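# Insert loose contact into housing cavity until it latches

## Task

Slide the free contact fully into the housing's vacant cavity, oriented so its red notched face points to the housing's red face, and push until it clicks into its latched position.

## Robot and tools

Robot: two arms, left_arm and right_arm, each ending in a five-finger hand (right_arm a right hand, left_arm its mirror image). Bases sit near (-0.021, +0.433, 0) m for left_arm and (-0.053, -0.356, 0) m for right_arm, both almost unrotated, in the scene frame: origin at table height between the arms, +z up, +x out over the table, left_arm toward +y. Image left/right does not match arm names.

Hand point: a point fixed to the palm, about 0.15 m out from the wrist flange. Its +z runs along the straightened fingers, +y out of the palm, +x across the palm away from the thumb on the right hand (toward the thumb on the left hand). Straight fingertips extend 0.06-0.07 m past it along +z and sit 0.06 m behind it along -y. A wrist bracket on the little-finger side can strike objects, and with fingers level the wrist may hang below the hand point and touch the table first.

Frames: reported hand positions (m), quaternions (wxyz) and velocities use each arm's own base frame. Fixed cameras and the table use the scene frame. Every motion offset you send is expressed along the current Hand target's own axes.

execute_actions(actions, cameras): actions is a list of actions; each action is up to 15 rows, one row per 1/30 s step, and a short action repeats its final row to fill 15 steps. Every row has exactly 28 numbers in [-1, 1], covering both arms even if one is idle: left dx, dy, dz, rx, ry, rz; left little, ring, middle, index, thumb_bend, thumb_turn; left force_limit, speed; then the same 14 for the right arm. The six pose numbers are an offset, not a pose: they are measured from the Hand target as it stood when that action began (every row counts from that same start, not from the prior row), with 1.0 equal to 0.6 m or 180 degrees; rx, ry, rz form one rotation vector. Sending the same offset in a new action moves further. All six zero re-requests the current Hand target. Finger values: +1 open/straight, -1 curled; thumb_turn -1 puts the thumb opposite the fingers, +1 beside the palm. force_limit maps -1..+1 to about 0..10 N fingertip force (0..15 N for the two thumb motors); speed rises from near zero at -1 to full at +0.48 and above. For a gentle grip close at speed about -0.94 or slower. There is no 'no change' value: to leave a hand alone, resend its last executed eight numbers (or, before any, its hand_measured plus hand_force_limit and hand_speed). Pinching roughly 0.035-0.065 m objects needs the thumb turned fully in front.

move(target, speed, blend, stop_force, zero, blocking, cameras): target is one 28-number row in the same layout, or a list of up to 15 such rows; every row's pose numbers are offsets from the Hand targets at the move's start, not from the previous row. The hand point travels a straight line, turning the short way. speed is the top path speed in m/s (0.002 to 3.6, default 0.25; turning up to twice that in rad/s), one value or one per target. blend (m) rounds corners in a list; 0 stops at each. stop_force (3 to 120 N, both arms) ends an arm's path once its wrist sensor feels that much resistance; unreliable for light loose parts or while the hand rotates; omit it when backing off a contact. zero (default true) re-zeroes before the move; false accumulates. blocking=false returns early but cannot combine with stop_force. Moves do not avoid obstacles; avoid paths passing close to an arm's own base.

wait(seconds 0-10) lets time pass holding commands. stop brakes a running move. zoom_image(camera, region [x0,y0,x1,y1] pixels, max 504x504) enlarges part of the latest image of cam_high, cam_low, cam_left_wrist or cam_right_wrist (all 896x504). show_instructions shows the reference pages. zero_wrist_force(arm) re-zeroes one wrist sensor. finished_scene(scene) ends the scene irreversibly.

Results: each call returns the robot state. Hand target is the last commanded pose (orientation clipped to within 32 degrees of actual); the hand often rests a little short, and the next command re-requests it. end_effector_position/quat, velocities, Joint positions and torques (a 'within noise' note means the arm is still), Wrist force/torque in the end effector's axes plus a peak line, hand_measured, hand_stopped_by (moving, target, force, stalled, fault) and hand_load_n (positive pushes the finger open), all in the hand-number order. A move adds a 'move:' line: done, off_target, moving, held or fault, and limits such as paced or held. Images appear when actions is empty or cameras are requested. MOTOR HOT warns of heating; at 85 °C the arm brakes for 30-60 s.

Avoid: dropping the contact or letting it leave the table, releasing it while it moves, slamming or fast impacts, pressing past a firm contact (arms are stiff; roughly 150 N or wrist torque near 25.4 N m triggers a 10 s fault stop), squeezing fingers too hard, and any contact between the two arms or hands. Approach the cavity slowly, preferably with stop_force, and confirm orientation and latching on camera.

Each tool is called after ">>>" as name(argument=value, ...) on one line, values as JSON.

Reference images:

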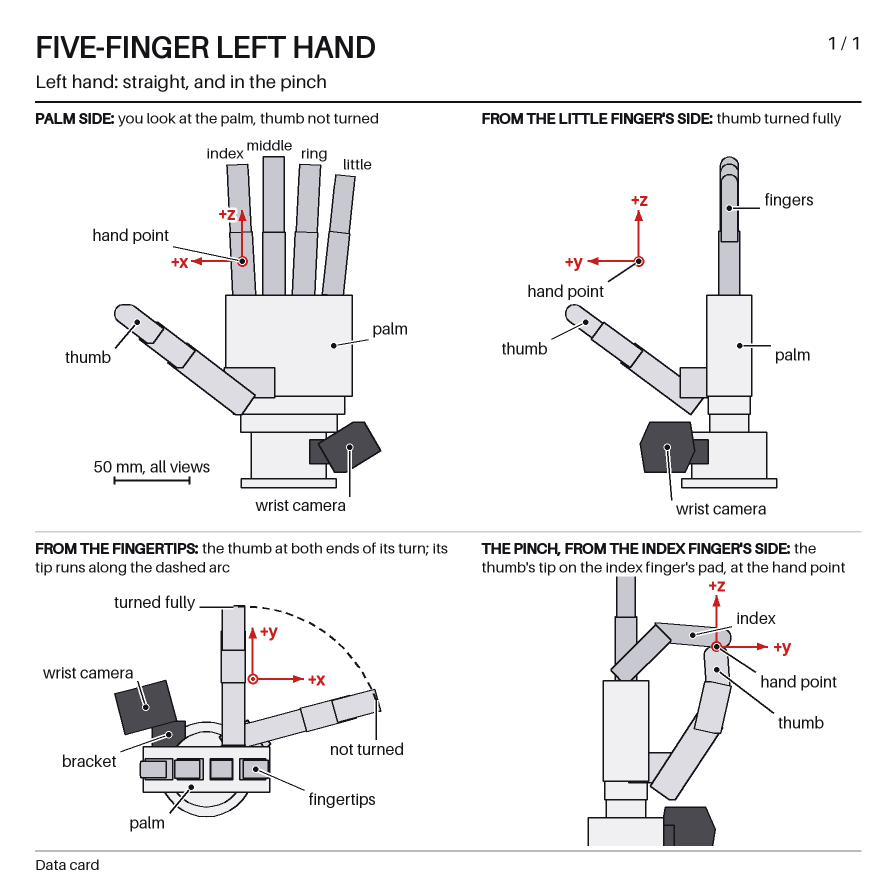

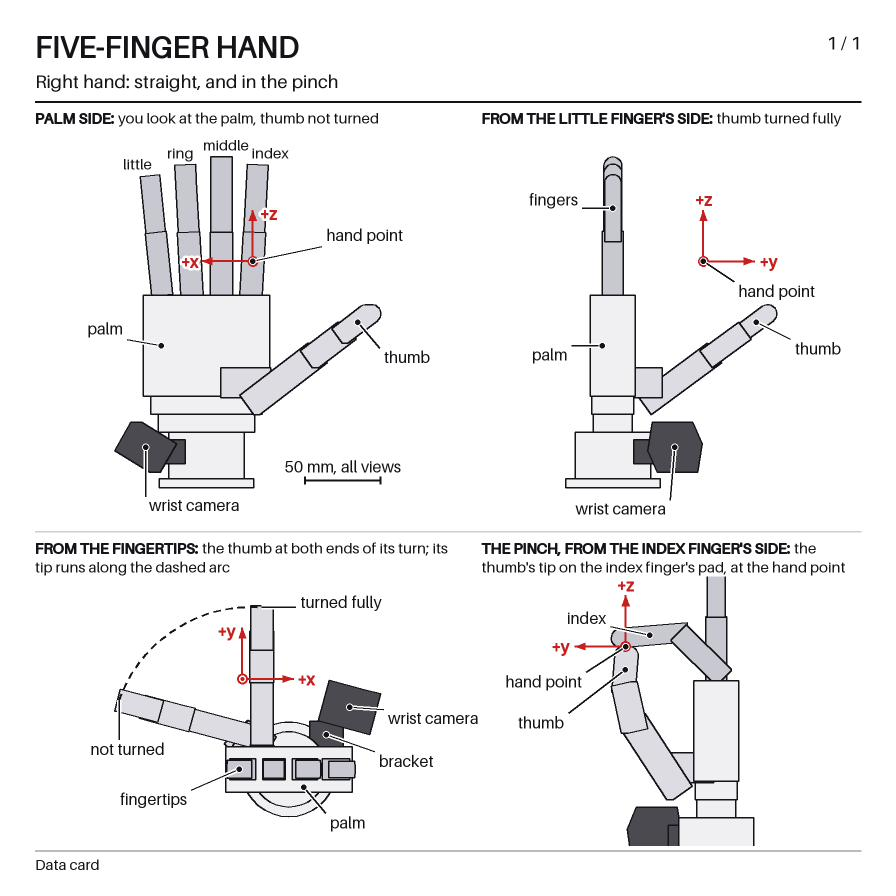

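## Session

>>> execute_actions(actions=[])

>>> zoom_image(camera="cam_high", region=[380, 170, 560, 270])

>>> zoom_image(camera="cam_low", region=[330, 200, 500, 270])

Scene clock: 0.00 s.
left_arm: end_effector_position=(+0.1344, -0.1380, +0.2296) hand_measured=(+1.000, +1.000, +1.000, +1.000, +1.000, +1.000) hand_load_n=(+0.0, +0.0, -0.5, +0.0, +0.0, +0.0) hand_stopped_by=(target, target, target, target, target, target) hand_force_limit=0.00 hand_speed=-0.80 end_effector_quat_wxyz=(+0.015, +0.883, -0.401, -0.245) | right_arm: end_effector_position=(+0.3022, -0.4855, +0.3722) hand_measured=(+1.000, +1.000, +1.000, +1.000, +1.000, +1.000) hand_load_n=(+0.0, +0.0, +0.0, +0.0, +0.0, +0.0) hand_stopped_by=(target, target, target, target, target, target) hand_force_limit=0.00 hand_speed=-0.80 end_effector_quat_wxyz=(+0.320, +0.132, +0.885, +0.312)
Joint positions: left_arm=[3.2 -1.583 -2.042 1.596 -1.768 2.436] | right_arm=[-1.601 -0.723 0.818 2.156 0.883 -3.128]
Joint velocities: within noise
Joint torques (N m): no reading
Motor temperatures (°C): left_arm=[27 28 34 33 37 33] | right_arm=[30 29 30 34 35 34]
Wrist force (N): no reading
Wrist torque (N m): no reading
Wrist force, peak (N): no reading
Hand target: left_arm +0.1344, -0.1380, +0.2296; +0.015, +0.883, -0.401, -0.245 | right_arm +0.3022, -0.4855, +0.3722; +0.320, +0.132, +0.885, +0.312

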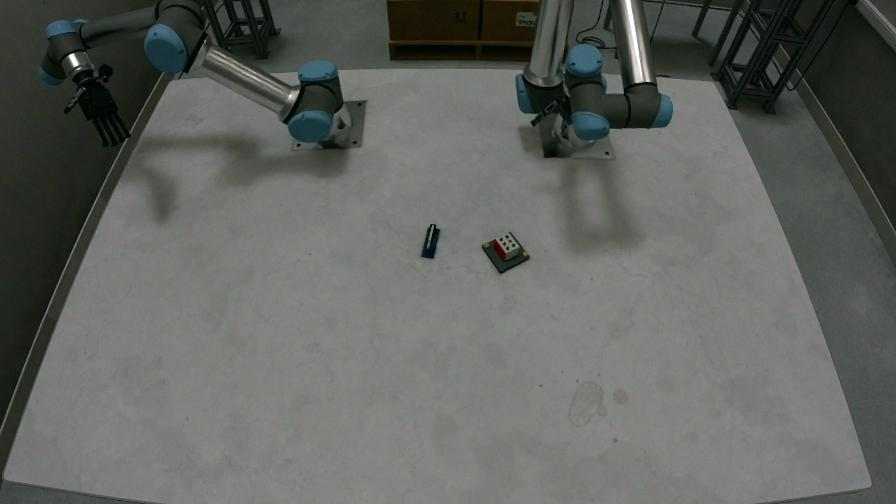

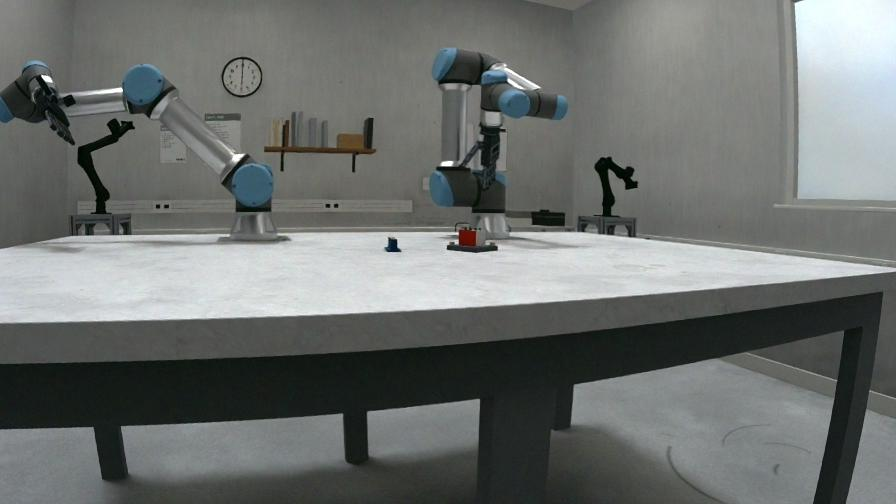

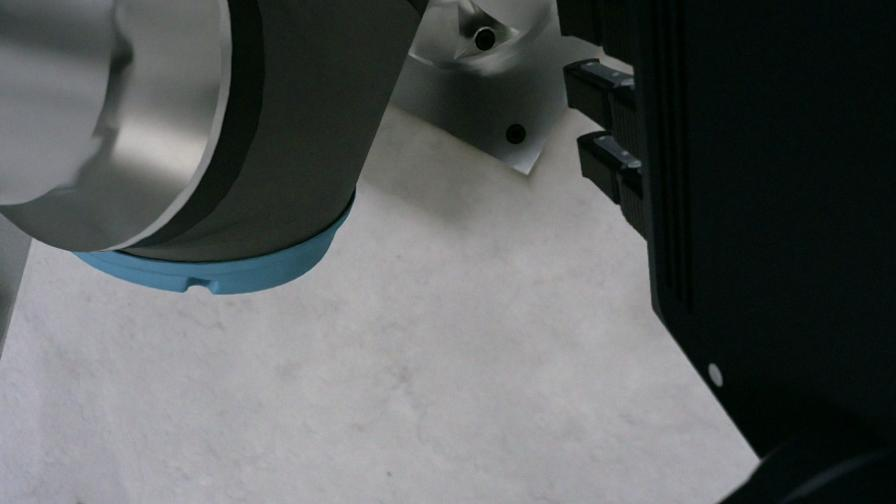

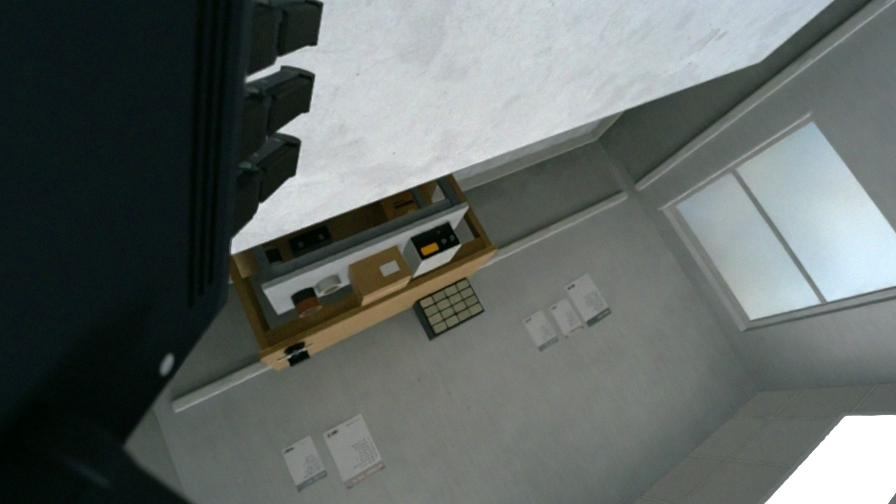

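Scaled by 2.800.

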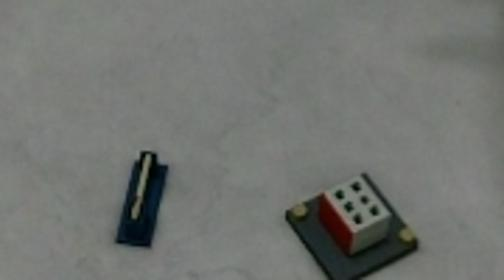

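Scaled by 2.965.

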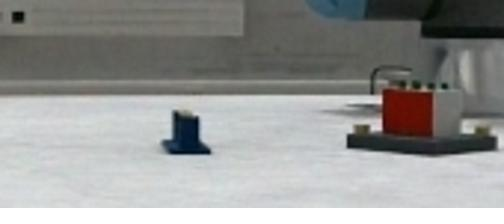

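>>> zoom_image(camera="cam_high", region=[415, 215, 450, 265])

>>> zoom_image(camera="cam_high", region=[475, 225, 535, 280])

>>> zoom_image(camera="cam_low", region=[375, 220, 415, 260])

>>> zoom_image(camera="cam_low", region=[440, 215, 505, 260])

Scaled by 10.080.

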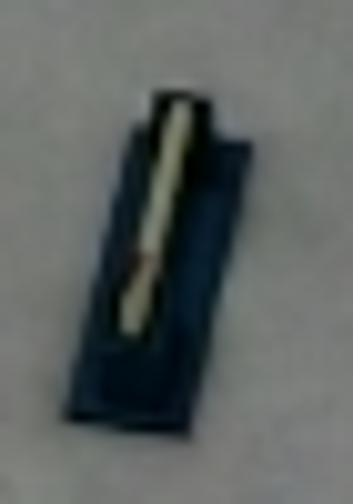

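Scaled by 8.400.

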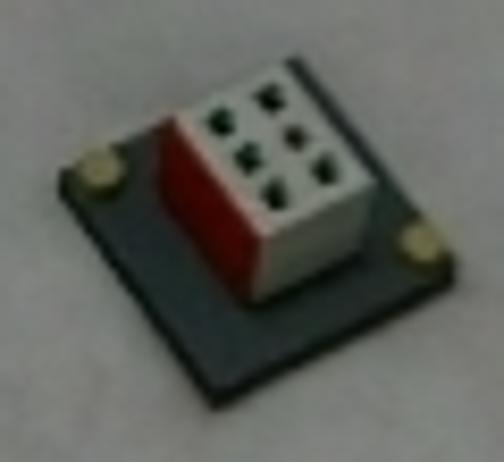

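Scaled by 12.600.

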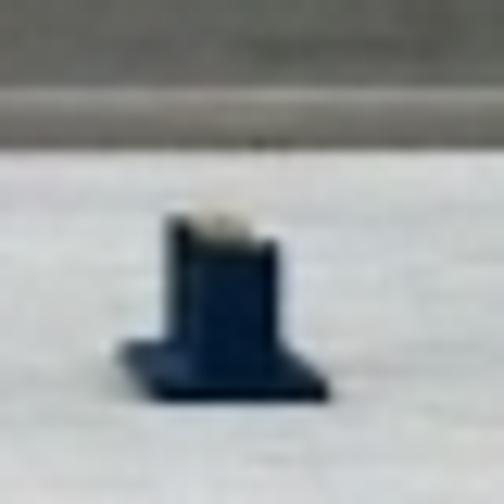

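Scaled by 7.754.

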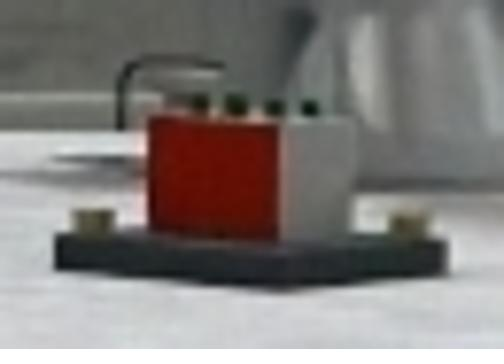

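>>> move(target=[0,0,0,0,0,0,1,1,1,1,1,1,0,-0.8,0.1693,0.8252,0.4098,-0.2525,0.1674,-0.0456,1,1,1,1,1,1,0,-0.8], speed=0.6)

>>> move(target=[0,0,0,0,0,0,1,1,1,1,1,1,0,-0.8,0.0782,0.2945,0.412,-0.1804,0.1768,0.0741,1,1,1,1,1,1,0,-0.8], speed=0.5)

Scene clock: 27.87 s.
left_arm: end_effector_position=(+0.1344, -0.1380, +0.2296) hand_measured=(+1.000, +1.000, +1.000, +1.000, +1.000, +1.000) hand_load_n=(+0.0, +0.0, +0.0, +0.0, +0.0, +0.0) hand_stopped_by=(target, target, target, target, target, target) hand_force_limit=0.00 hand_speed=-0.80 end_effector_quat_wxyz=(+0.015, +0.883, -0.401, -0.245) | right_arm: end_effector_position=(+0.4014, +0.0549, +0.4902) hand_measured=(+1.000, +1.000, +1.000, +1.000, +1.000, +1.000) hand_load_n=(+0.0, +0.0, +0.0, +0.0, +0.0, +0.0) hand_stopped_by=(target, target, target, target, target, target) hand_force_limit=0.00 hand_speed=-0.80 end_effector_quat_wxyz=(+0.132, -0.145, +0.756, +0.625)
Joint positions: left_arm=[3.2 -1.583 -2.042 1.596 -1.768 2.436] | right_arm=[-0.786 -1.312 1.846 2.344 0.785 -3.351]
Joint torques (N m): left_arm=[0.62 15.65 13.95 -3.08 -0.41 -0.01] | right_arm=[14.14 -34.38 -9.68 1.11 -2.07 1.1]
Wrist force (N): left_arm=[-0.1 -0.1 0.1] | right_arm=[0.2 -0.5 -0.9]
Wrist torque (N m): left_arm=[-0.02 0.02 0.00] | right_arm=[0.03 0.02 -0.03]
Wrist force, peak (N): left_arm=[-0.2 0.0 0.6] | right_arm=[0.1 -1.6 -1.5]
Hand target: left_arm +0.1344, -0.1380, +0.2296; +0.015, +0.883, -0.401, -0.245 | right_arm +0.4014, +0.0550, +0.4902; +0.132, -0.145, +0.756, +0.625
Off the commanded pose: left_arm 0.000 m, 0 deg | right_arm 0.000 m, 0 deg.
move: done

Scene clock: 29.30 s.
left_arm: end_effector_position=(+0.1344, -0.1380, +0.2296) hand_measured=(+1.000, +1.000, +1.000, +1.000, +1.000, +1.000) hand_load_n=(+0.0, +0.0, +0.0, +0.0, +0.0, +0.0) hand_stopped_by=(target, target, target, target, target, target) hand_force_limit=0.00 hand_speed=-0.80 end_effector_quat_wxyz=(+0.015, +0.883, -0.401, -0.245) | right_arm: end_effector_position=(+0.2948, +0.3266, +0.5871) hand_measured=(+1.000, +1.000, +1.000, +1.000, +1.000, +1.000) hand_load_n=(+0.0, +0.0, +0.0, +0.0, +0.0, +0.5) hand_stopped_by=(target, target, target, target, target, target) hand_force_limit=0.00 hand_speed=-0.80 end_effector_quat_wxyz=(-0.194, -0.252, +0.572, +0.756)
Joint positions: left_arm=[3.2 -1.583 -2.042 1.596 -1.768 2.436] | right_arm=[-0.001 -1.442 2.002 2.929 0.697 -3.578]
Joint torques (N m): left_arm=[0.18 15.78 15.11 -3.06 -0.38 0.09] | right_arm=[12.63 -31.02 -11.74 2.06 1.05 -1.39]
Wrist force (N): left_arm=[0.0 0.0 0.6] | right_arm=[0.1 -0.8 -2.0]
Wrist torque (N m): left_arm=[-0.03 0.03 0.00] | right_arm=[0.10 0.10 -0.04]
Wrist force, peak (N): left_arm=[0.0 0.0 0.8] | right_arm=[0.2 -1.4 -2.7]
Hand target: left_arm +0.1344, -0.1380, +0.2296; +0.015, +0.883, -0.401, -0.245 | right_arm +0.2947, +0.3266, +0.5871; -0.194, -0.252, +0.572, +0.756
Off the commanded pose: left_arm 0.000 m, 0 deg | right_arm 0.000 m, 0 deg.
move: done

>>> move(target=[0,0,0,0,0,0,1,1,1,1,1,1,0,-0.8,-0.263,0.0535,-0.1647,-0.1353,-0.1747,0.1592,1,1,1,1,1,1,0,-0.8], speed=0.5)

>>> move(target=[[0,0,0,0,0,0,1,1,1,1,1,1,0,-0.8,-0.1233,-0.1762,-0.0297,0.1366,-0.0956,0,1,1,1,1,1,1,0,-0.8],[0,0,0,0,0,0,1,1,1,1,1,1,0,-0.8,-0.2217,-0.3167,-0.1627,0.2731,-0.1912,0,1,1,1,1,1,1,0,-0.8]], speed=0.4, blend=0.01, cameras=["cam_high"])

Scene clock: 31.97 s.
left_arm: end_effector_position=(+0.1344, -0.1380, +0.2296) hand_measured=(+1.000, +1.000, +1.000, +1.000, +1.000, +1.000) hand_load_n=(+0.0, +0.0, +0.0, +0.0, +0.0, +0.0) hand_stopped_by=(target, target, target, target, target, target) hand_force_limit=0.00 hand_speed=-0.80 end_effector_quat_wxyz=(+0.015, +0.883, -0.401, -0.245) | right_arm: end_effector_position=(+0.4802, +0.3340, +0.6217) hand_measured=(+1.000, +1.000, +1.000, +1.000, +1.000, +1.000) hand_load_n=(+0.0, +0.0, +0.0, +0.0, +0.0, +0.0) hand_stopped_by=(target, target, target, target, target, target) hand_force_limit=0.00 hand_speed=-0.80 end_effector_quat_wxyz=(-0.260, +0.150, +0.477, +0.826) end_effector_velocity=(+0.002, +0.000, -0.001) end_effector_angular_velocity=(-0.001, +0.005, -0.002)
Joint positions: left_arm=[3.2 -1.583 -2.042 1.596 -1.768 2.436] | right_arm=[0 -1.699 1.996 4.415 0.523 -4.103]
Joint velocities: left_arm=[within noise] | right_arm=[-0.001 0.001 0 0.005 -0.001 -0.001]
Joint torques (N m): left_arm=[-0.38 15.49 14.97 -2.99 -0.29 -0.07] | right_arm=[-14.47 -10.28 -23.82 -0.47 -0.54 -1.77]
Wrist force (N): left_arm=[0.1 -0.1 0.3] | right_arm=[-0.9 -0.2 -2.8]
Wrist torque (N m): left_arm=[-0.04 0.00 0.01] | right_arm=[0.22 0.23 -0.08]
Wrist force, peak (N): left_arm=[-0.2 -0.2 0.6] | right_arm=[-0.9 -0.1 -3.0]
Hand target: left_arm +0.1344, -0.1380, +0.2296; +0.015, +0.883, -0.401, -0.245 | right_arm +0.4803, +0.3339, +0.6216; -0.259, +0.150, +0.477, +0.826
Off the commanded pose: left_arm 0.000 m, 0 deg | right_arm 0.000 m, 0 deg.
move: done

Scene clock: 33.83 s.
left_arm: end_effector_position=(+0.1344, -0.1380, +0.2296) hand_measured=(+1.000, +1.000, +1.000, +1.000, +1.000, +1.000) hand_load_n=(+0.0, -0.5, +0.0, +0.0, +0.0, +0.0) hand_stopped_by=(target, target, target, target, target, target) hand_force_limit=0.00 hand_speed=-0.80 end_effector_quat_wxyz=(+0.015, +0.883, -0.401, -0.245) | right_arm: end_effector_position=(+0.4806, +0.3653, +0.3719) hand_measured=(+1.000, +1.000, +1.000, +1.000, +1.000, +1.000) hand_load_n=(+0.0, +0.0, +0.0, +0.0, +0.0, +0.0) hand_stopped_by=(target, target, target, target, target, target) hand_force_limit=0.00 hand_speed=-0.80 end_effector_quat_wxyz=(-0.150, +0.261, +0.826, +0.477)
Joint positions: left_arm=[3.2 -1.583 -2.042 1.596 -1.768 2.436] | right_arm=[-0.001 -1.699 1.996 4.415 -0.524 -4.101]
Joint torques (N m): left_arm=[0.12 15.31 14.63 -3.09 -0.31 0] | right_arm=[-13.48 -24.2 -29.91 -1.07 -0.47 -1.03]
Wrist force (N): left_arm=[0.0 -0.1 0.5] | right_arm=[-1.3 0.2 -0.2]
Wrist torque (N m): left_arm=[-0.05 0.01 0.01] | right_arm=[0.07 0.10 0.04]
Wrist force, peak (N): left_arm=[-0.1 -0.2 0.7] | right_arm=[-0.6 -0.3 -2.8]
Hand target: left_arm +0.1344, -0.1380, +0.2296; +0.015, +0.883, -0.401, -0.245 | right_arm +0.4807, +0.3652, +0.3720; -0.149, +0.261, +0.826, +0.477
Off the commanded pose: left_arm 0.000 m, 0 deg | right_arm 0.000 m, 0 deg.
move: done
Images, in order (width x height): cam_high 896x504.

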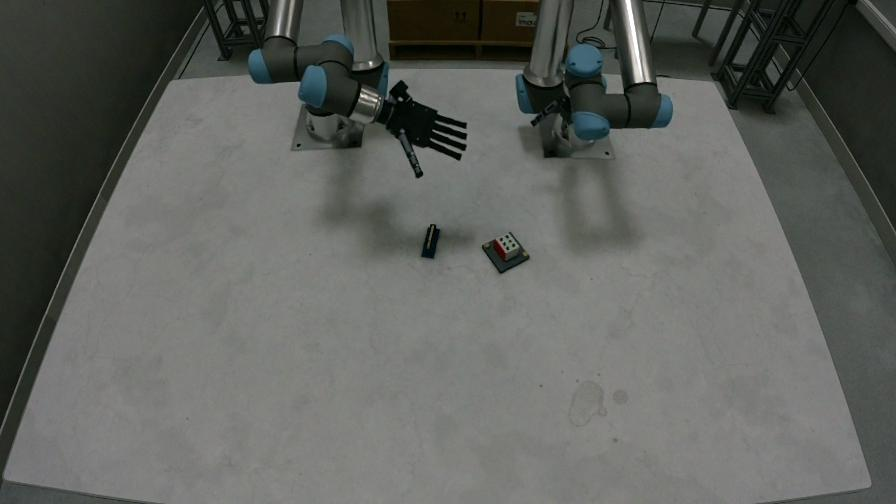

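>>> move(target=[0,0,0,0,0,0,1,1,1,1,1,1,0,-0.8,-0.2198,-0.3567,0.0487,0.4168,-0.156,-0.098,-1,-1,-0.06,-0.06,0.5,-1,-0.8,0], speed=0.4, cameras=["cam_right_wrist", "cam_low", "cam_high"])

>>> zoom_image(camera="cam_low", region=[360, 190, 430, 260])

Scene clock: 37.27 s.
left_arm: end_effector_position=(+0.1344, -0.1380, +0.2296) hand_measured=(+1.000, +1.000, +1.000, +1.000, +1.000, +1.000) hand_load_n=(+0.0, +0.0, +0.0, +0.0, +0.0, +0.0) hand_stopped_by=(target, target, target, target, target, target) hand_force_limit=0.00 hand_speed=-0.80 end_effector_quat_wxyz=(+0.015, +0.883, -0.401, -0.245) | right_arm: end_effector_position=(+0.4660, +0.2650, +0.1400) hand_measured=(-1.000, -1.000, -0.060, -0.060, +0.500, -1.000) hand_load_n=(+0.0, +0.0, +0.0, +0.0, +0.0, +0.0) hand_stopped_by=(target, target, target, target, target, target) hand_force_limit=-0.80 hand_speed=0.00 end_effector_quat_wxyz=(-0.016, +0.098, +0.980, -0.173) end_effector_velocity=(+0.001, -0.001, +0.001) end_effector_angular_velocity=(-0.004, -0.003, +0.002)
Joint positions: left_arm=[3.2 -1.583 -2.042 1.596 -1.768 2.436] | right_arm=[0.344 -1.419 1.863 4.453 -1.87 -4.142]
Joint velocities: left_arm=[within noise] | right_arm=[0 -0.001 -0.001 0.001 -0.005 -0.001]
Joint torques (N m): left_arm=[0.41 15.25 15.12 -3.15 -0.3 0.03] | right_arm=[-10.88 -26.77 -29.77 0.02 -2.04 -1.37]
Wrist force (N): left_arm=[0.1 -0.2 0.5] | right_arm=[-0.4 2.3 0.8]
Wrist torque (N m): left_arm=[-0.06 0.01 0.01] | right_arm=[0.19 -0.08 0.20]
Wrist force, peak (N): left_arm=[0.2 -0.2 0.7] | right_arm=[-0.5 2.9 1.2]
Hand target: left_arm +0.1344, -0.1380, +0.2296; +0.015, +0.883, -0.401, -0.245 | right_arm +0.4661, +0.2650, +0.1400; -0.016, +0.098, +0.980, -0.173
Off the commanded pose: left_arm 0.000 m, 0 deg | right_arm 0.000 m, 0 deg.
move: done
Images, in order (width x height): cam_high 896x504, cam_low 896x504, cam_right_wrist 896x504.

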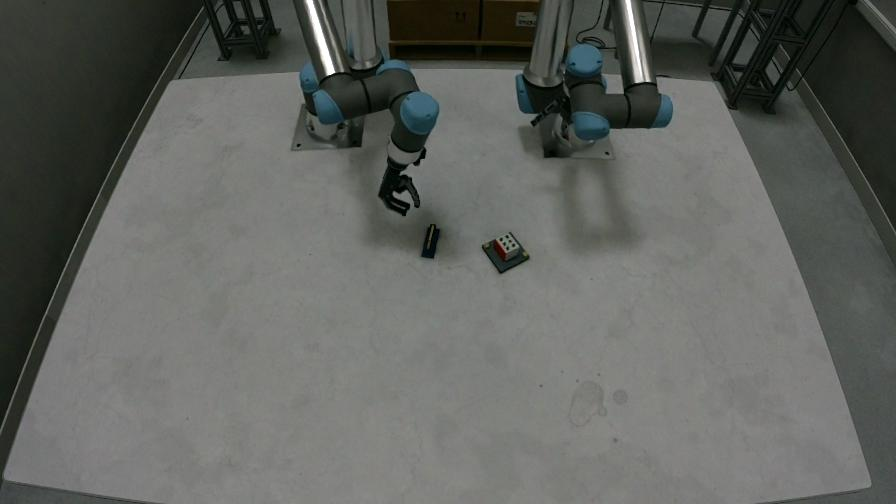

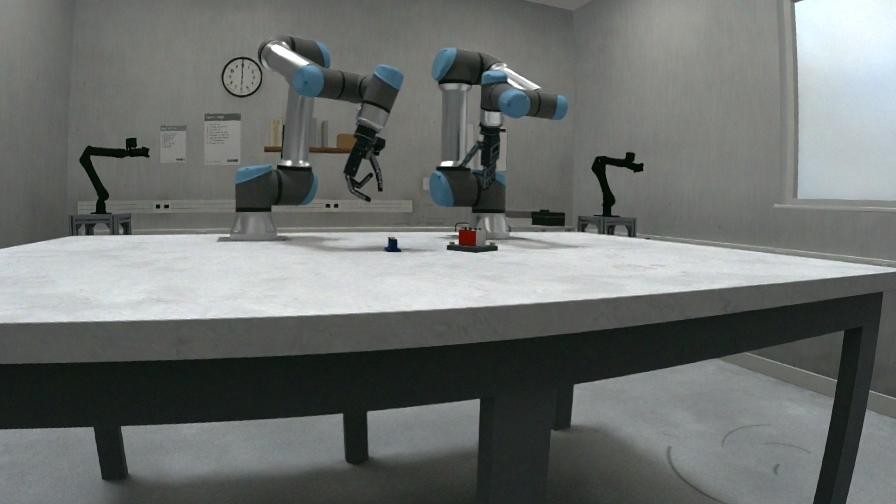

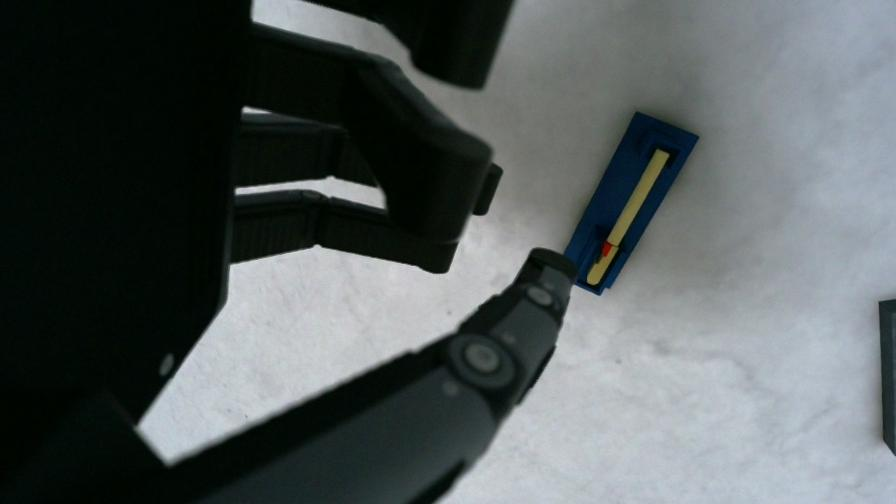

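Scaled by 7.200.

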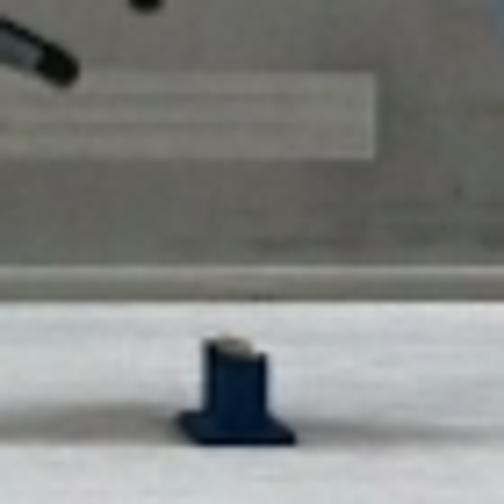

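>>> zoom_image(camera="cam_right_wrist", region=[540, 90, 740, 310])

Scaled by 2.291.

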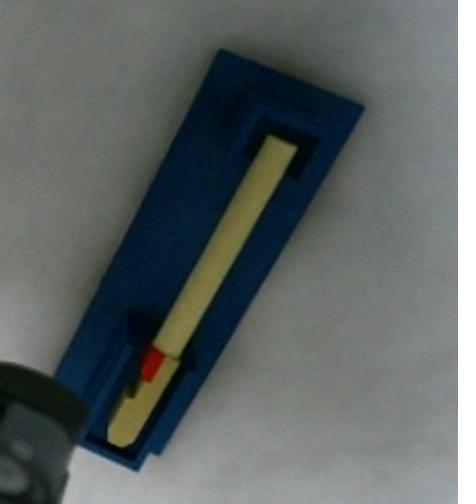

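>>> move(target=[0,0,0,0,0,0,1,1,1,1,1,1,0,-0.8,0.1358,-0.8367,-0.1568,0,0,0,1,1,1,1,1,1,0,0], speed=0.6)

>>> move(target=[0.1052,0.2245,-0.5635,-0.4226,0.1242,0.0923,1,1,1,1,1,1,0,-0.8,0,0,0,0,0,0,1,1,1,1,1,1,0,0], speed=0.6)

>>> move(target=[0.2347,0.174,-0.2467,-0.1977,0.2128,-0.0379,1,1,1,1,1,1,0,-0.8,0,0,0,0,0,0,1,1,1,1,1,1,0,0], speed=0.5)

Scene clock: 49.97 s.
left_arm: end_effector_position=(+0.1344, -0.1380, +0.2296) hand_measured=(+1.000, +1.000, +1.000, +1.000, +1.000, +1.000) hand_load_n=(+0.0, +0.0, +0.0, +0.0, +0.0, +0.0) hand_stopped_by=(target, target, target, target, target, target) hand_force_limit=0.00 hand_speed=-0.80 end_effector_quat_wxyz=(+0.015, +0.883, -0.401, -0.245) | right_arm: end_effector_position=(+0.2992, -0.1496, +0.4004) hand_measured=(+1.000, +1.000, +1.000, +1.000, +1.000, +1.000) hand_load_n=(+0.0, +0.0, +0.0, +0.0, +0.0, +0.0) hand_stopped_by=(target, target, target, target, target, target) hand_force_limit=0.00 hand_speed=0.00 end_effector_quat_wxyz=(-0.017, +0.098, +0.980, -0.173)
Joint positions: left_arm=[3.2 -1.583 -2.042 1.596 -1.768 2.436] | right_arm=[-0.861 -2.088 1.825 4.754 -1.844 -5.405]
Joint torques (N m): left_arm=[0.51 14.97 14.11 -3.23 -0.3 -0.06] | right_arm=[-14.96 -2.97 -30.77 -2.36 0.44 -1.56]
Wrist force (N): left_arm=[0.1 0.1 0.4] | right_arm=[-0.9 2.4 0.8]
Wrist torque (N m): left_arm=[0.00 0.00 0.00] | right_arm=[0.19 0.01 0.14]
Wrist force, peak (N): left_arm=[0.2 0.2 0.7] | right_arm=[-0.9 4.7 1.1]
Hand target: left_arm +0.1344, -0.1380, +0.2296; +0.015, +0.883, -0.401, -0.245 | right_arm +0.2992, -0.1496, +0.4004; -0.016, +0.098, +0.980, -0.173
Off the commanded pose: left_arm 0.000 m, 0 deg | right_arm 0.000 m, 0 deg.
move: done

Scene clock: 51.80 s.
left_arm: end_effector_position=(+0.2252, -0.3320, +0.5305) hand_measured=(+1.000, +1.000, +1.000, +1.000, +1.000, +1.000) hand_load_n=(+0.0, +0.0, +0.0, +0.0, +0.0, +0.0) hand_stopped_by=(target, target, target, target, target, target) hand_force_limit=0.00 hand_speed=-0.80 end_effector_quat_wxyz=(+0.654, +0.653, -0.271, -0.270) | right_arm: end_effector_position=(+0.2992, -0.1496, +0.4004) hand_measured=(+1.000, +1.000, +1.000, +1.000, +1.000, +1.000) hand_load_n=(+0.0, -0.5, +0.0, +0.0, +0.0, +0.0) hand_stopped_by=(target, target, target, target, target, target) hand_force_limit=0.00 hand_speed=0.00 end_effector_quat_wxyz=(-0.016, +0.098, +0.980, -0.173)
Joint positions: left_arm=[3.141 -1.692 -2.027 0.576 -0.785 3.144] | right_arm=[-0.861 -2.088 1.824 4.754 -1.844 -5.405]
Joint torques (N m): left_arm=[5.48 14.95 23.55 -3.66 1.61 2.33] | right_arm=[-14.1 -1.37 -31.35 -4.69 1.1 -1.16]
Wrist force (N): left_arm=[-0.5 0.8 0.2] | right_arm=[-0.8 2.4 0.6]
Wrist torque (N m): left_arm=[0.00 0.25 -0.13] | right_arm=[0.20 -0.01 0.16]
Wrist force, peak (N): left_arm=[-0.2 1.3 1.1] | right_arm=[-0.8 2.7 0.9]
Hand target: left_arm +0.2254, -0.3320, +0.5305; +0.654, +0.653, -0.271, -0.270 | right_arm +0.2992, -0.1496, +0.4004; -0.016, +0.098, +0.980, -0.173
Off the commanded pose: left_arm 0.000 m, 0 deg | right_arm 0.000 m, 0 deg.
move: done

Scene clock: 53.43 s.
left_arm: end_effector_position=(+0.4296, -0.3267, +0.6348) hand_measured=(+1.000, +1.000, +1.000, +1.000, +1.000, +1.000) hand_load_n=(+0.0, +0.0, +0.0, +0.0, +0.0, +0.0) hand_stopped_by=(target, target, target, target, target, target) hand_force_limit=0.00 hand_speed=-0.80 end_effector_quat_wxyz=(+0.853, +0.492, +0.087, -0.150) end_effector_velocity=(+0.000, +0.000, +0.000) end_effector_angular_velocity=(+0.000, +0.001, +0.002) | right_arm: end_effector_position=(+0.2992, -0.1496, +0.4004) hand_measured=(+1.000, +1.000, +1.000, +1.000, +1.000, +1.000) hand_load_n=(+0.0, +0.0, +0.0, +0.0, +0.0, +0.0) hand_stopped_by=(target, target, target, target, target, target) hand_force_limit=0.00 hand_speed=0.00 end_effector_quat_wxyz=(-0.016, +0.098, +0.980, -0.173)
Joint positions: left_arm=[3.141 -1.34 -2.077 -1.297 -0.525 4.364] | right_arm=[-0.861 -2.088 1.824 4.754 -1.844 -5.405]
Joint velocities: left_arm=[0 0.002 -0.001 -0.005 0 0.004] | right_arm=[within noise]
Joint torques (N m): left_arm=[12.34 8.12 11.42 0.09 0.13 2.58] | right_arm=[-14.97 0 -31.44 -4.74 1.1 -0.94]
Wrist force (N): left_arm=[-0.7 0.9 0.4] | right_arm=[-0.8 2.2 0.6]
Wrist torque (N m): left_arm=[0.05 0.30 -0.06] | right_arm=[0.18 0.00 0.16]
Wrist force, peak (N): left_arm=[-0.2 1.6 0.7] | right_arm=[-0.7 2.7 0.9]
Hand target: left_arm +0.4297, -0.3267, +0.6348; +0.853, +0.492, +0.087, -0.150 | right_arm +0.2992, -0.1496, +0.4004; -0.016, +0.098, +0.980, -0.173
Off the commanded pose: left_arm 0.000 m, 0 deg | right_arm 0.000 m, 0 deg.
move: done

>>> move(target=[[0.0746,-0.205,-0.0176,0.1566,0.057,0,1,1,1,1,1,1,0,-0.8,0,0,0,0,0,0,1,1,1,1,1,1,0,0],[0.1363,-0.3744,-0.1419,0.3132,0.114,0,1,1,1,1,1,1,0,-0.8,0,0,0,0,0,0,1,1,1,1,1,1,0,0]], speed=0.4, blend=0.01)

Scene clock: 55.90 s.
left_arm: end_effector_position=(+0.4294, -0.3730, +0.3853) hand_measured=(+1.000, +1.000, +1.000, +1.000, +1.000, +1.000) hand_load_n=(+0.0, +0.0, +0.0, +0.0, +0.0, +0.0) hand_stopped_by=(target, target, target, target, target, target) hand_force_limit=0.00 hand_speed=-0.80 end_effector_quat_wxyz=(+0.493, +0.852, +0.151, -0.087) | right_arm: end_effector_position=(+0.2992, -0.1496, +0.4004) hand_measured=(+1.000, +1.000, +1.000, +1.000, +1.000, +1.000) hand_load_n=(+0.0, +0.0, +0.0, +0.0, +0.0, +0.0) hand_stopped_by=(target, target, target, target, target, target) hand_force_limit=0.00 hand_speed=0.00 end_effector_quat_wxyz=(-0.016, +0.098, +0.980, -0.173)
Joint positions: left_arm=[3.142 -1.339 -2.076 -1.298 0.521 4.363] | right_arm=[-0.861 -2.088 1.824 4.754 -1.844 -5.405]
Joint torques (N m): left_arm=[12.49 19.09 28 0.7 1.14 2] | right_arm=[-14.26 4.19 -30.64 -4.59 1.08 -0.75]
Wrist force (N): left_arm=[-0.3 0.5 0.6] | right_arm=[-0.7 2.7 0.9]
Wrist torque (N m): left_arm=[-0.03 0.13 -0.23] | right_arm=[0.23 -0.03 0.18]
Wrist force, peak (N): left_arm=[-1.2 1.5 0.6] | right_arm=[-0.7 2.7 0.9]
Hand target: left_arm +0.4295, -0.3729, +0.3853; +0.493, +0.852, +0.151, -0.087 | right_arm +0.2992, -0.1496, +0.4004; -0.016, +0.098, +0.980, -0.173
Off the commanded pose: left_arm 0.000 m, 0 deg | right_arm 0.000 m, 0 deg.
move: done

>>> move(target=[0.1192,-0.3127,0.2935,0.445,0.0556,0.1536,-1,-1,0,0,0.5,-1,-0.8,0,0,0,0,0,0,0,1,1,1,1,1,1,0,0], speed=0.4, cameras=["cam_left_wrist", "cam_low", "cam_high"])

>>> zoom_image(camera="cam_left_wrist", region=[150, 50, 400, 350])

>>> zoom_image(camera="cam_low", region=[360, 180, 440, 260])

Scene clock: 60.43 s.
left_arm: end_effector_position=(+0.4324, -0.4256, +0.1235) hand_measured=(-1.000, -1.000, +0.000, +0.000, +0.500, -1.000) hand_load_n=(+0.0, +0.5, +0.0, +0.0, +0.0, +0.0) hand_stopped_by=(target, target, target, target, target, target) hand_force_limit=-0.80 hand_speed=0.00 end_effector_quat_wxyz=(-0.172, +0.981, -0.093, +0.016) | right_arm: end_effector_position=(+0.2992, -0.1496, +0.4004) hand_measured=(+1.000, +1.000, +1.000, +1.000, +1.000, +1.000) hand_load_n=(+0.0, +0.0, +0.0, +0.0, +0.0, +0.0) hand_stopped_by=(target, target, target, target, target, target) hand_force_limit=0.00 hand_speed=0.00 end_effector_quat_wxyz=(-0.016, +0.098, +0.980, -0.173)
Joint positions: left_arm=[2.52 -1.888 -1.708 -1.268 1.885 4.255] | right_arm=[-0.861 -2.088 1.824 4.754 -1.844 -5.405]
Joint torques (N m): left_arm=[2.69 31.46 12.08 4.72 2.42 2.18] | right_arm=[-13.64 3.37 -30.66 -4.56 1.1 -0.58]
Wrist force (N): left_arm=[-0.2 0.1 1.0] | right_arm=[-0.8 2.4 0.6]
Wrist torque (N m): left_arm=[0.04 0.13 -0.10] | right_arm=[0.20 -0.01 0.17]
Wrist force, peak (N): left_arm=[-0.2 0.8 1.7] | right_arm=[-0.6 2.8 0.8]
Hand target: left_arm +0.4324, -0.4256, +0.1235; -0.172, +0.981, -0.093, +0.016 | right_arm +0.2992, -0.1496, +0.4004; -0.016, +0.098, +0.980, -0.173
Off the commanded pose: left_arm 0.000 m, 0 deg | right_arm 0.000 m, 0 deg.
move: done
Images, in order (width x height): cam_high 896x504, cam_low 896x504, cam_left_wrist 896x504.

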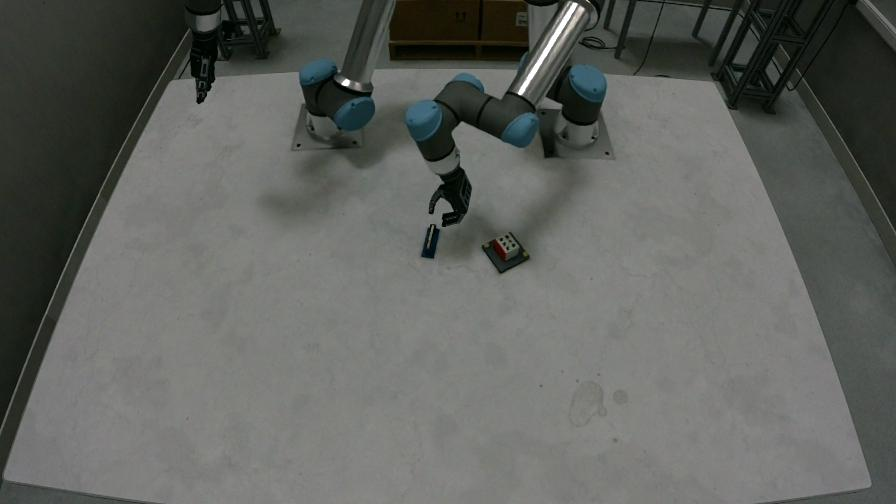

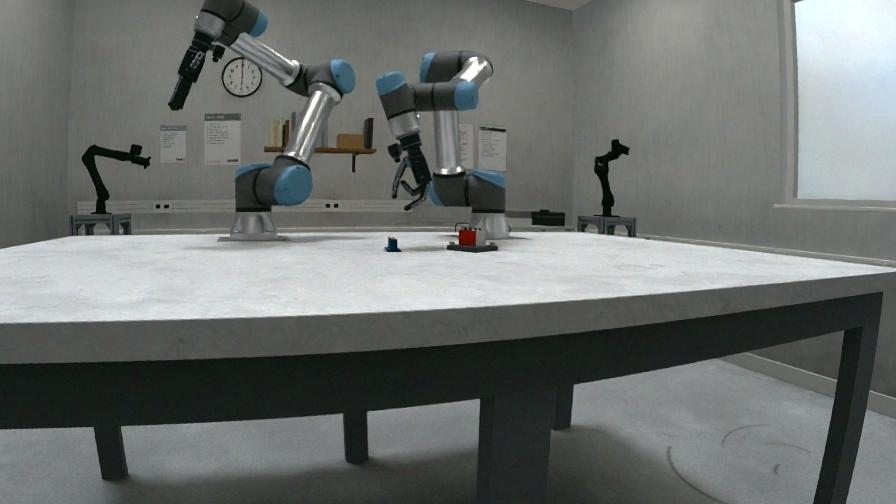

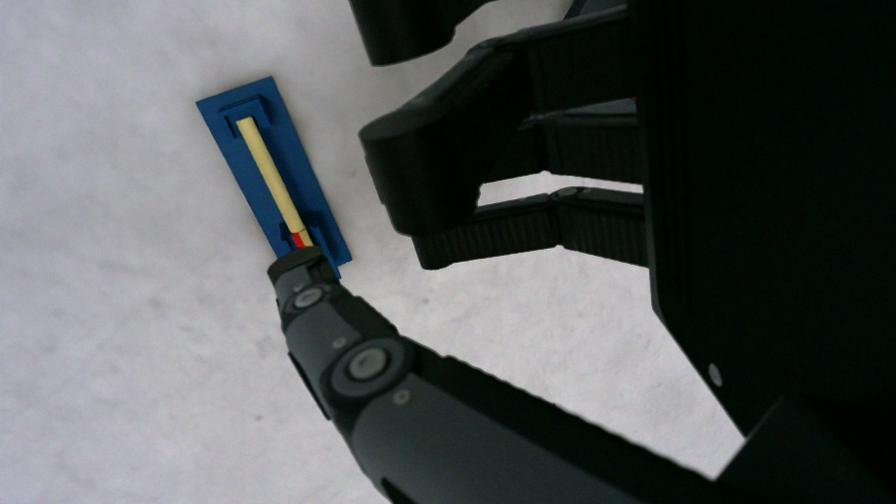

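Scaled by 1.680.

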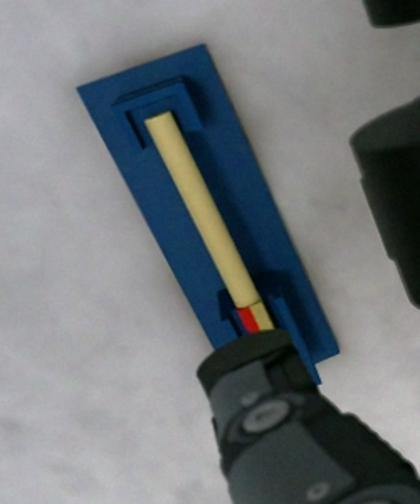

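Scaled by 6.300.

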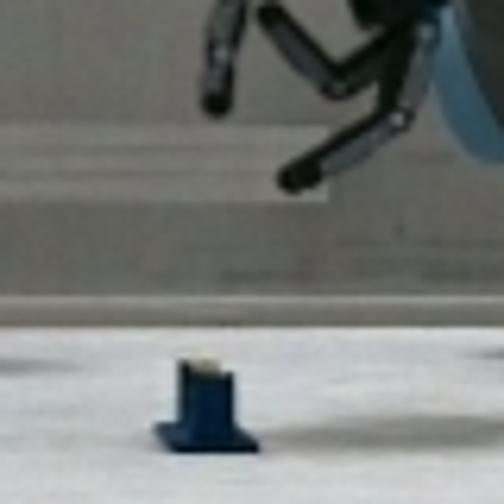

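>>> move(target=[0.0092,0.0497,0.1138,0,0,0,-1,-1,0,0,0.5,-1,-0.8,0,0,0,0,0,0,0,1,1,1,1,1,1,0,0], speed=0.1, stop_force=5, cameras=["cam_left_wrist", "cam_low"])

>>> zoom_image(camera="cam_left_wrist", region=[150, 50, 400, 350])

>>> zoom_image(camera="cam_low", region=[370, 210, 430, 260])

Scene clock: 67.07 s.
left_arm: end_effector_position=(+0.4369, -0.4313, +0.0491) hand_measured=(-1.000, -1.000, +0.000, +0.000, +0.500, -1.000) hand_load_n=(+0.0, +0.0, +0.0, +0.0, +0.0, +0.0) hand_stopped_by=(target, target, target, target, target, target) hand_force_limit=-0.80 hand_speed=0.00 end_effector_quat_wxyz=(-0.172, +0.981, -0.093, +0.016) | right_arm: end_effector_position=(+0.2992, -0.1496, +0.4004) hand_measured=(+1.000, +1.000, +1.000, +1.000, +1.000, +1.000) hand_load_n=(+0.0, +0.0, +0.0, +0.0, +0.0, +0.0) hand_stopped_by=(target, target, target, target, target, target) hand_force_limit=0.00 hand_speed=0.00 end_effector_quat_wxyz=(-0.016, +0.098, +0.980, -0.173)
Joint positions: left_arm=[2.517 -1.994 -1.774 -1.097 1.885 4.252] | right_arm=[-0.861 -2.088 1.824 4.754 -1.844 -5.405]
Joint torques (N m): left_arm=[0.07 36.29 26.1 3.61 -1.48 1.77] | right_arm=[-13.43 4.39 -30.38 -4.68 0.86 -0.16]
Wrist force (N): left_arm=[-0.3 -0.3 0.9] | right_arm=[-0.9 2.1 0.7]
Wrist torque (N m): left_arm=[-0.01 0.15 0.08] | right_arm=[0.16 0.00 0.15]
Wrist force, peak (N): left_arm=[-0.2 0.3 2.0] | right_arm=[-0.9 2.6 0.6]
Hand target: left_arm +0.4369, -0.4312, +0.0491; -0.172, +0.981, -0.093, +0.016 | right_arm +0.2992, -0.1496, +0.4004; -0.016, +0.098, +0.980, -0.173
Off the commanded pose: left_arm 0.000 m, 0 deg | right_arm 0.000 m, 0 deg.
move: done
Images, in order (width x height): cam_low 896x504, cam_left_wrist 896x504.

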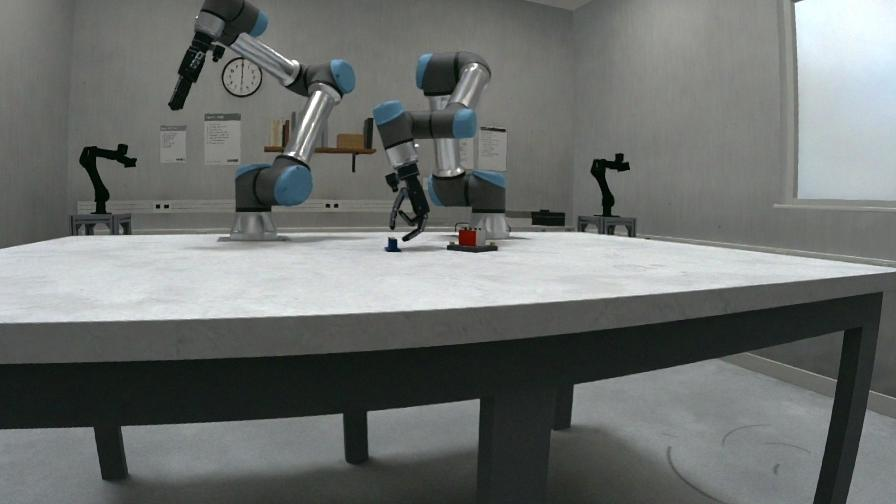

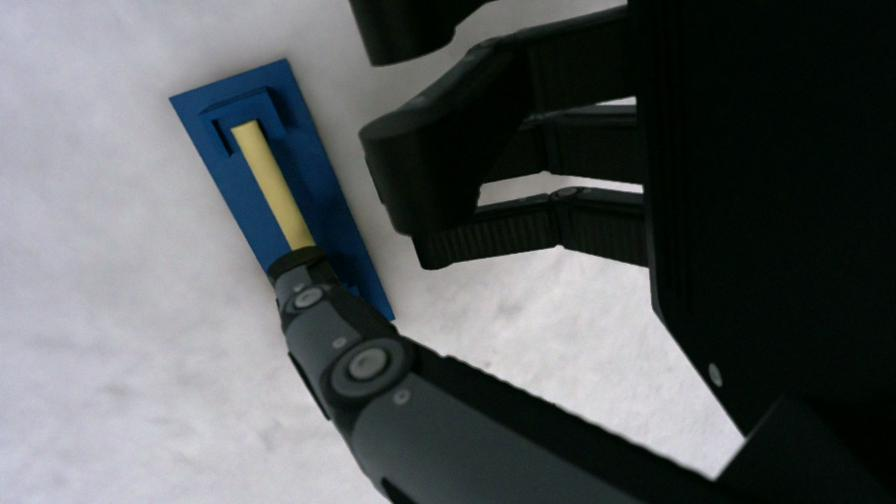

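Scaled by 1.680.

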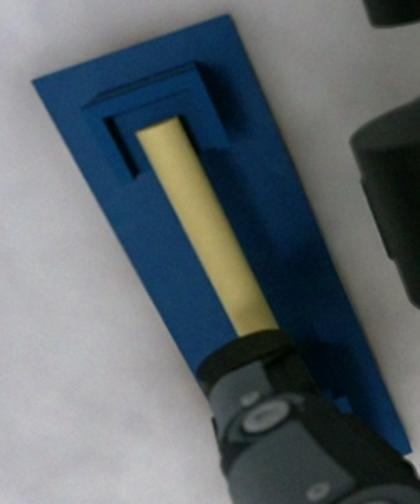

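Scaled by 8.400.

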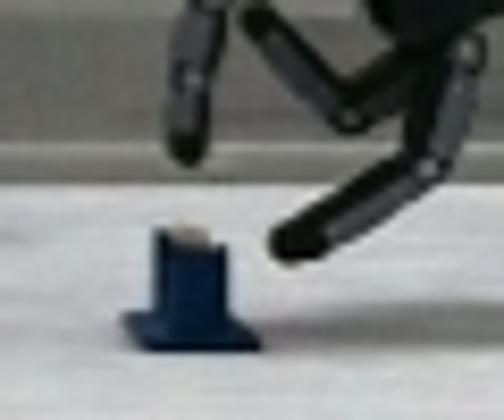

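>>> move(target=[-0.01,0.0603,0,0,0,0,-1,-1,0,0,0.5,-1,-0.8,0,0,0,0,0,0,0,1,1,1,1,1,1,0,0], speed=0.05, stop_force=4, cameras=["cam_left_wrist", "cam_low"])

>>> zoom_image(camera="cam_left_wrist", region=[300, 50, 550, 400])

>>> zoom_image(camera="cam_low", region=[370, 210, 430, 260])

Scene clock: 70.53 s.
left_arm: end_effector_position=(+0.4246, -0.4635, +0.0368) hand_measured=(-1.000, -1.000, +0.000, +0.000, +0.500, -1.000) hand_load_n=(+0.0, +0.0, +0.0, +0.0, +0.0, +0.0) hand_stopped_by=(target, target, target, target, target, target) hand_force_limit=-0.80 hand_speed=0.00 end_effector_quat_wxyz=(-0.172, +0.981, -0.093, +0.016) | right_arm: end_effector_position=(+0.2992, -0.1496, +0.4004) hand_measured=(+1.000, +1.000, +1.000, +1.000, +1.000, +1.000) hand_load_n=(+0.0, +0.0, +0.0, +0.0, +0.0, +0.0) hand_stopped_by=(target, target, target, target, target, target) hand_force_limit=0.00 hand_speed=0.00 end_effector_quat_wxyz=(-0.016, +0.098, +0.980, -0.173)
Joint positions: left_arm=[2.462 -2.043 -1.73 -1.109 1.876 4.194] | right_arm=[-0.861 -2.088 1.824 4.754 -1.844 -5.405]
Joint torques (N m): left_arm=[12.42 47.98 9.03 4.07 2.66 2.31] | right_arm=[-13.87 5.12 -31.08 -4.61 0.88 0.25]
Wrist force (N): left_arm=[-0.2 0.2 1.2] | right_arm=[-0.9 2.5 0.7]
Wrist torque (N m): left_arm=[0.06 0.14 -0.08] | right_arm=[0.23 0.00 0.16]
Wrist force, peak (N): left_arm=[-0.1 0.0 1.4] | right_arm=[-0.7 2.6 1.1]
Hand target: left_arm +0.4246, -0.4635, +0.0368; -0.172, +0.981, -0.093, +0.016 | right_arm +0.2992, -0.1496, +0.4004; -0.016, +0.098, +0.980, -0.173
Off the commanded pose: left_arm 0.000 m, 0 deg | right_arm 0.000 m, 0 deg.
move: done
Images, in order (width x height): cam_low 896x504, cam_left_wrist 896x504.

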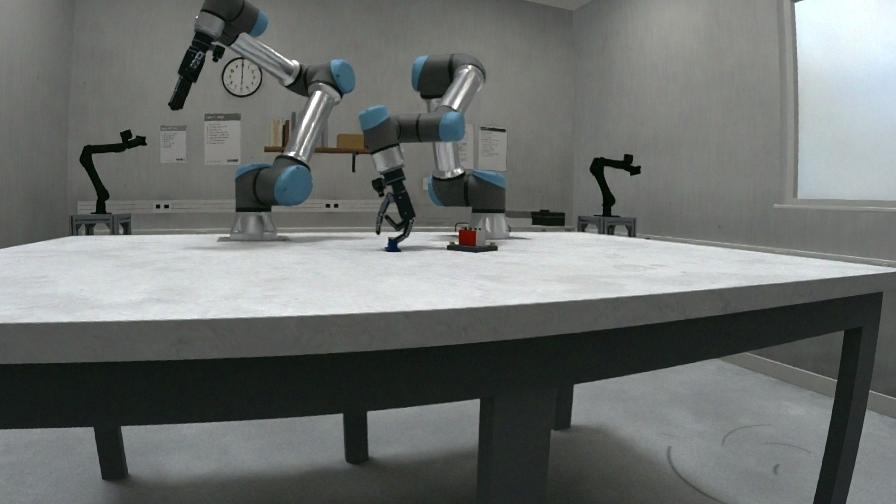

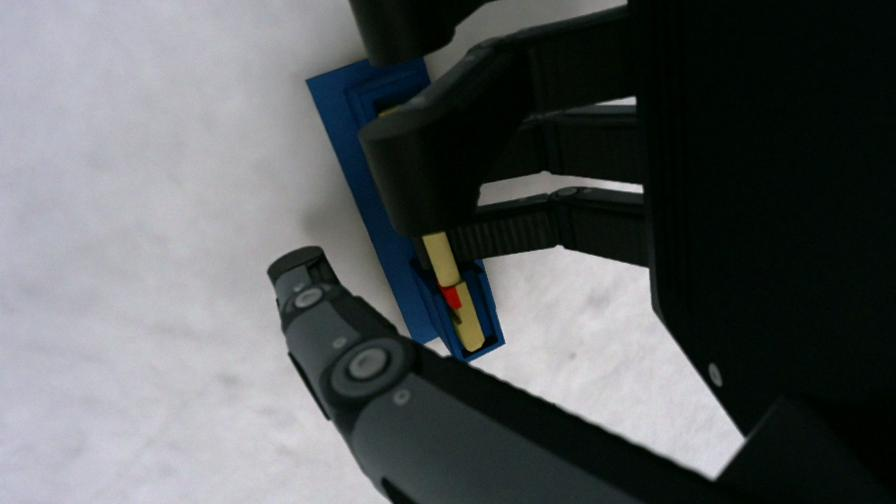

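Scaled by 1.440.

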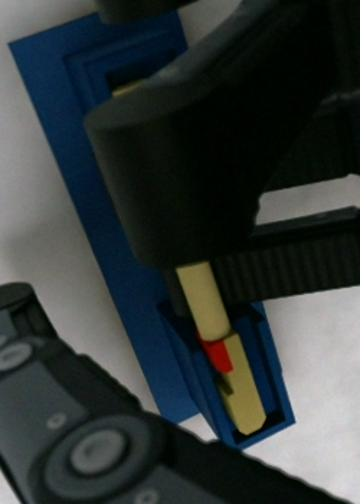

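Scaled by 8.400.

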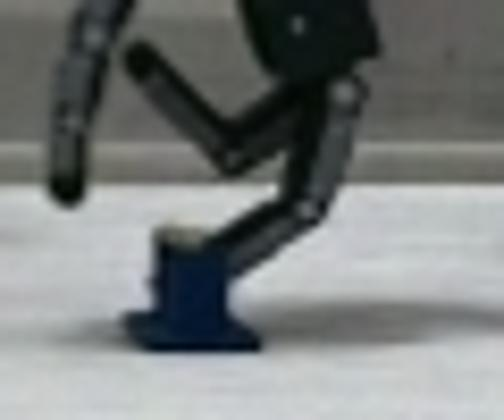

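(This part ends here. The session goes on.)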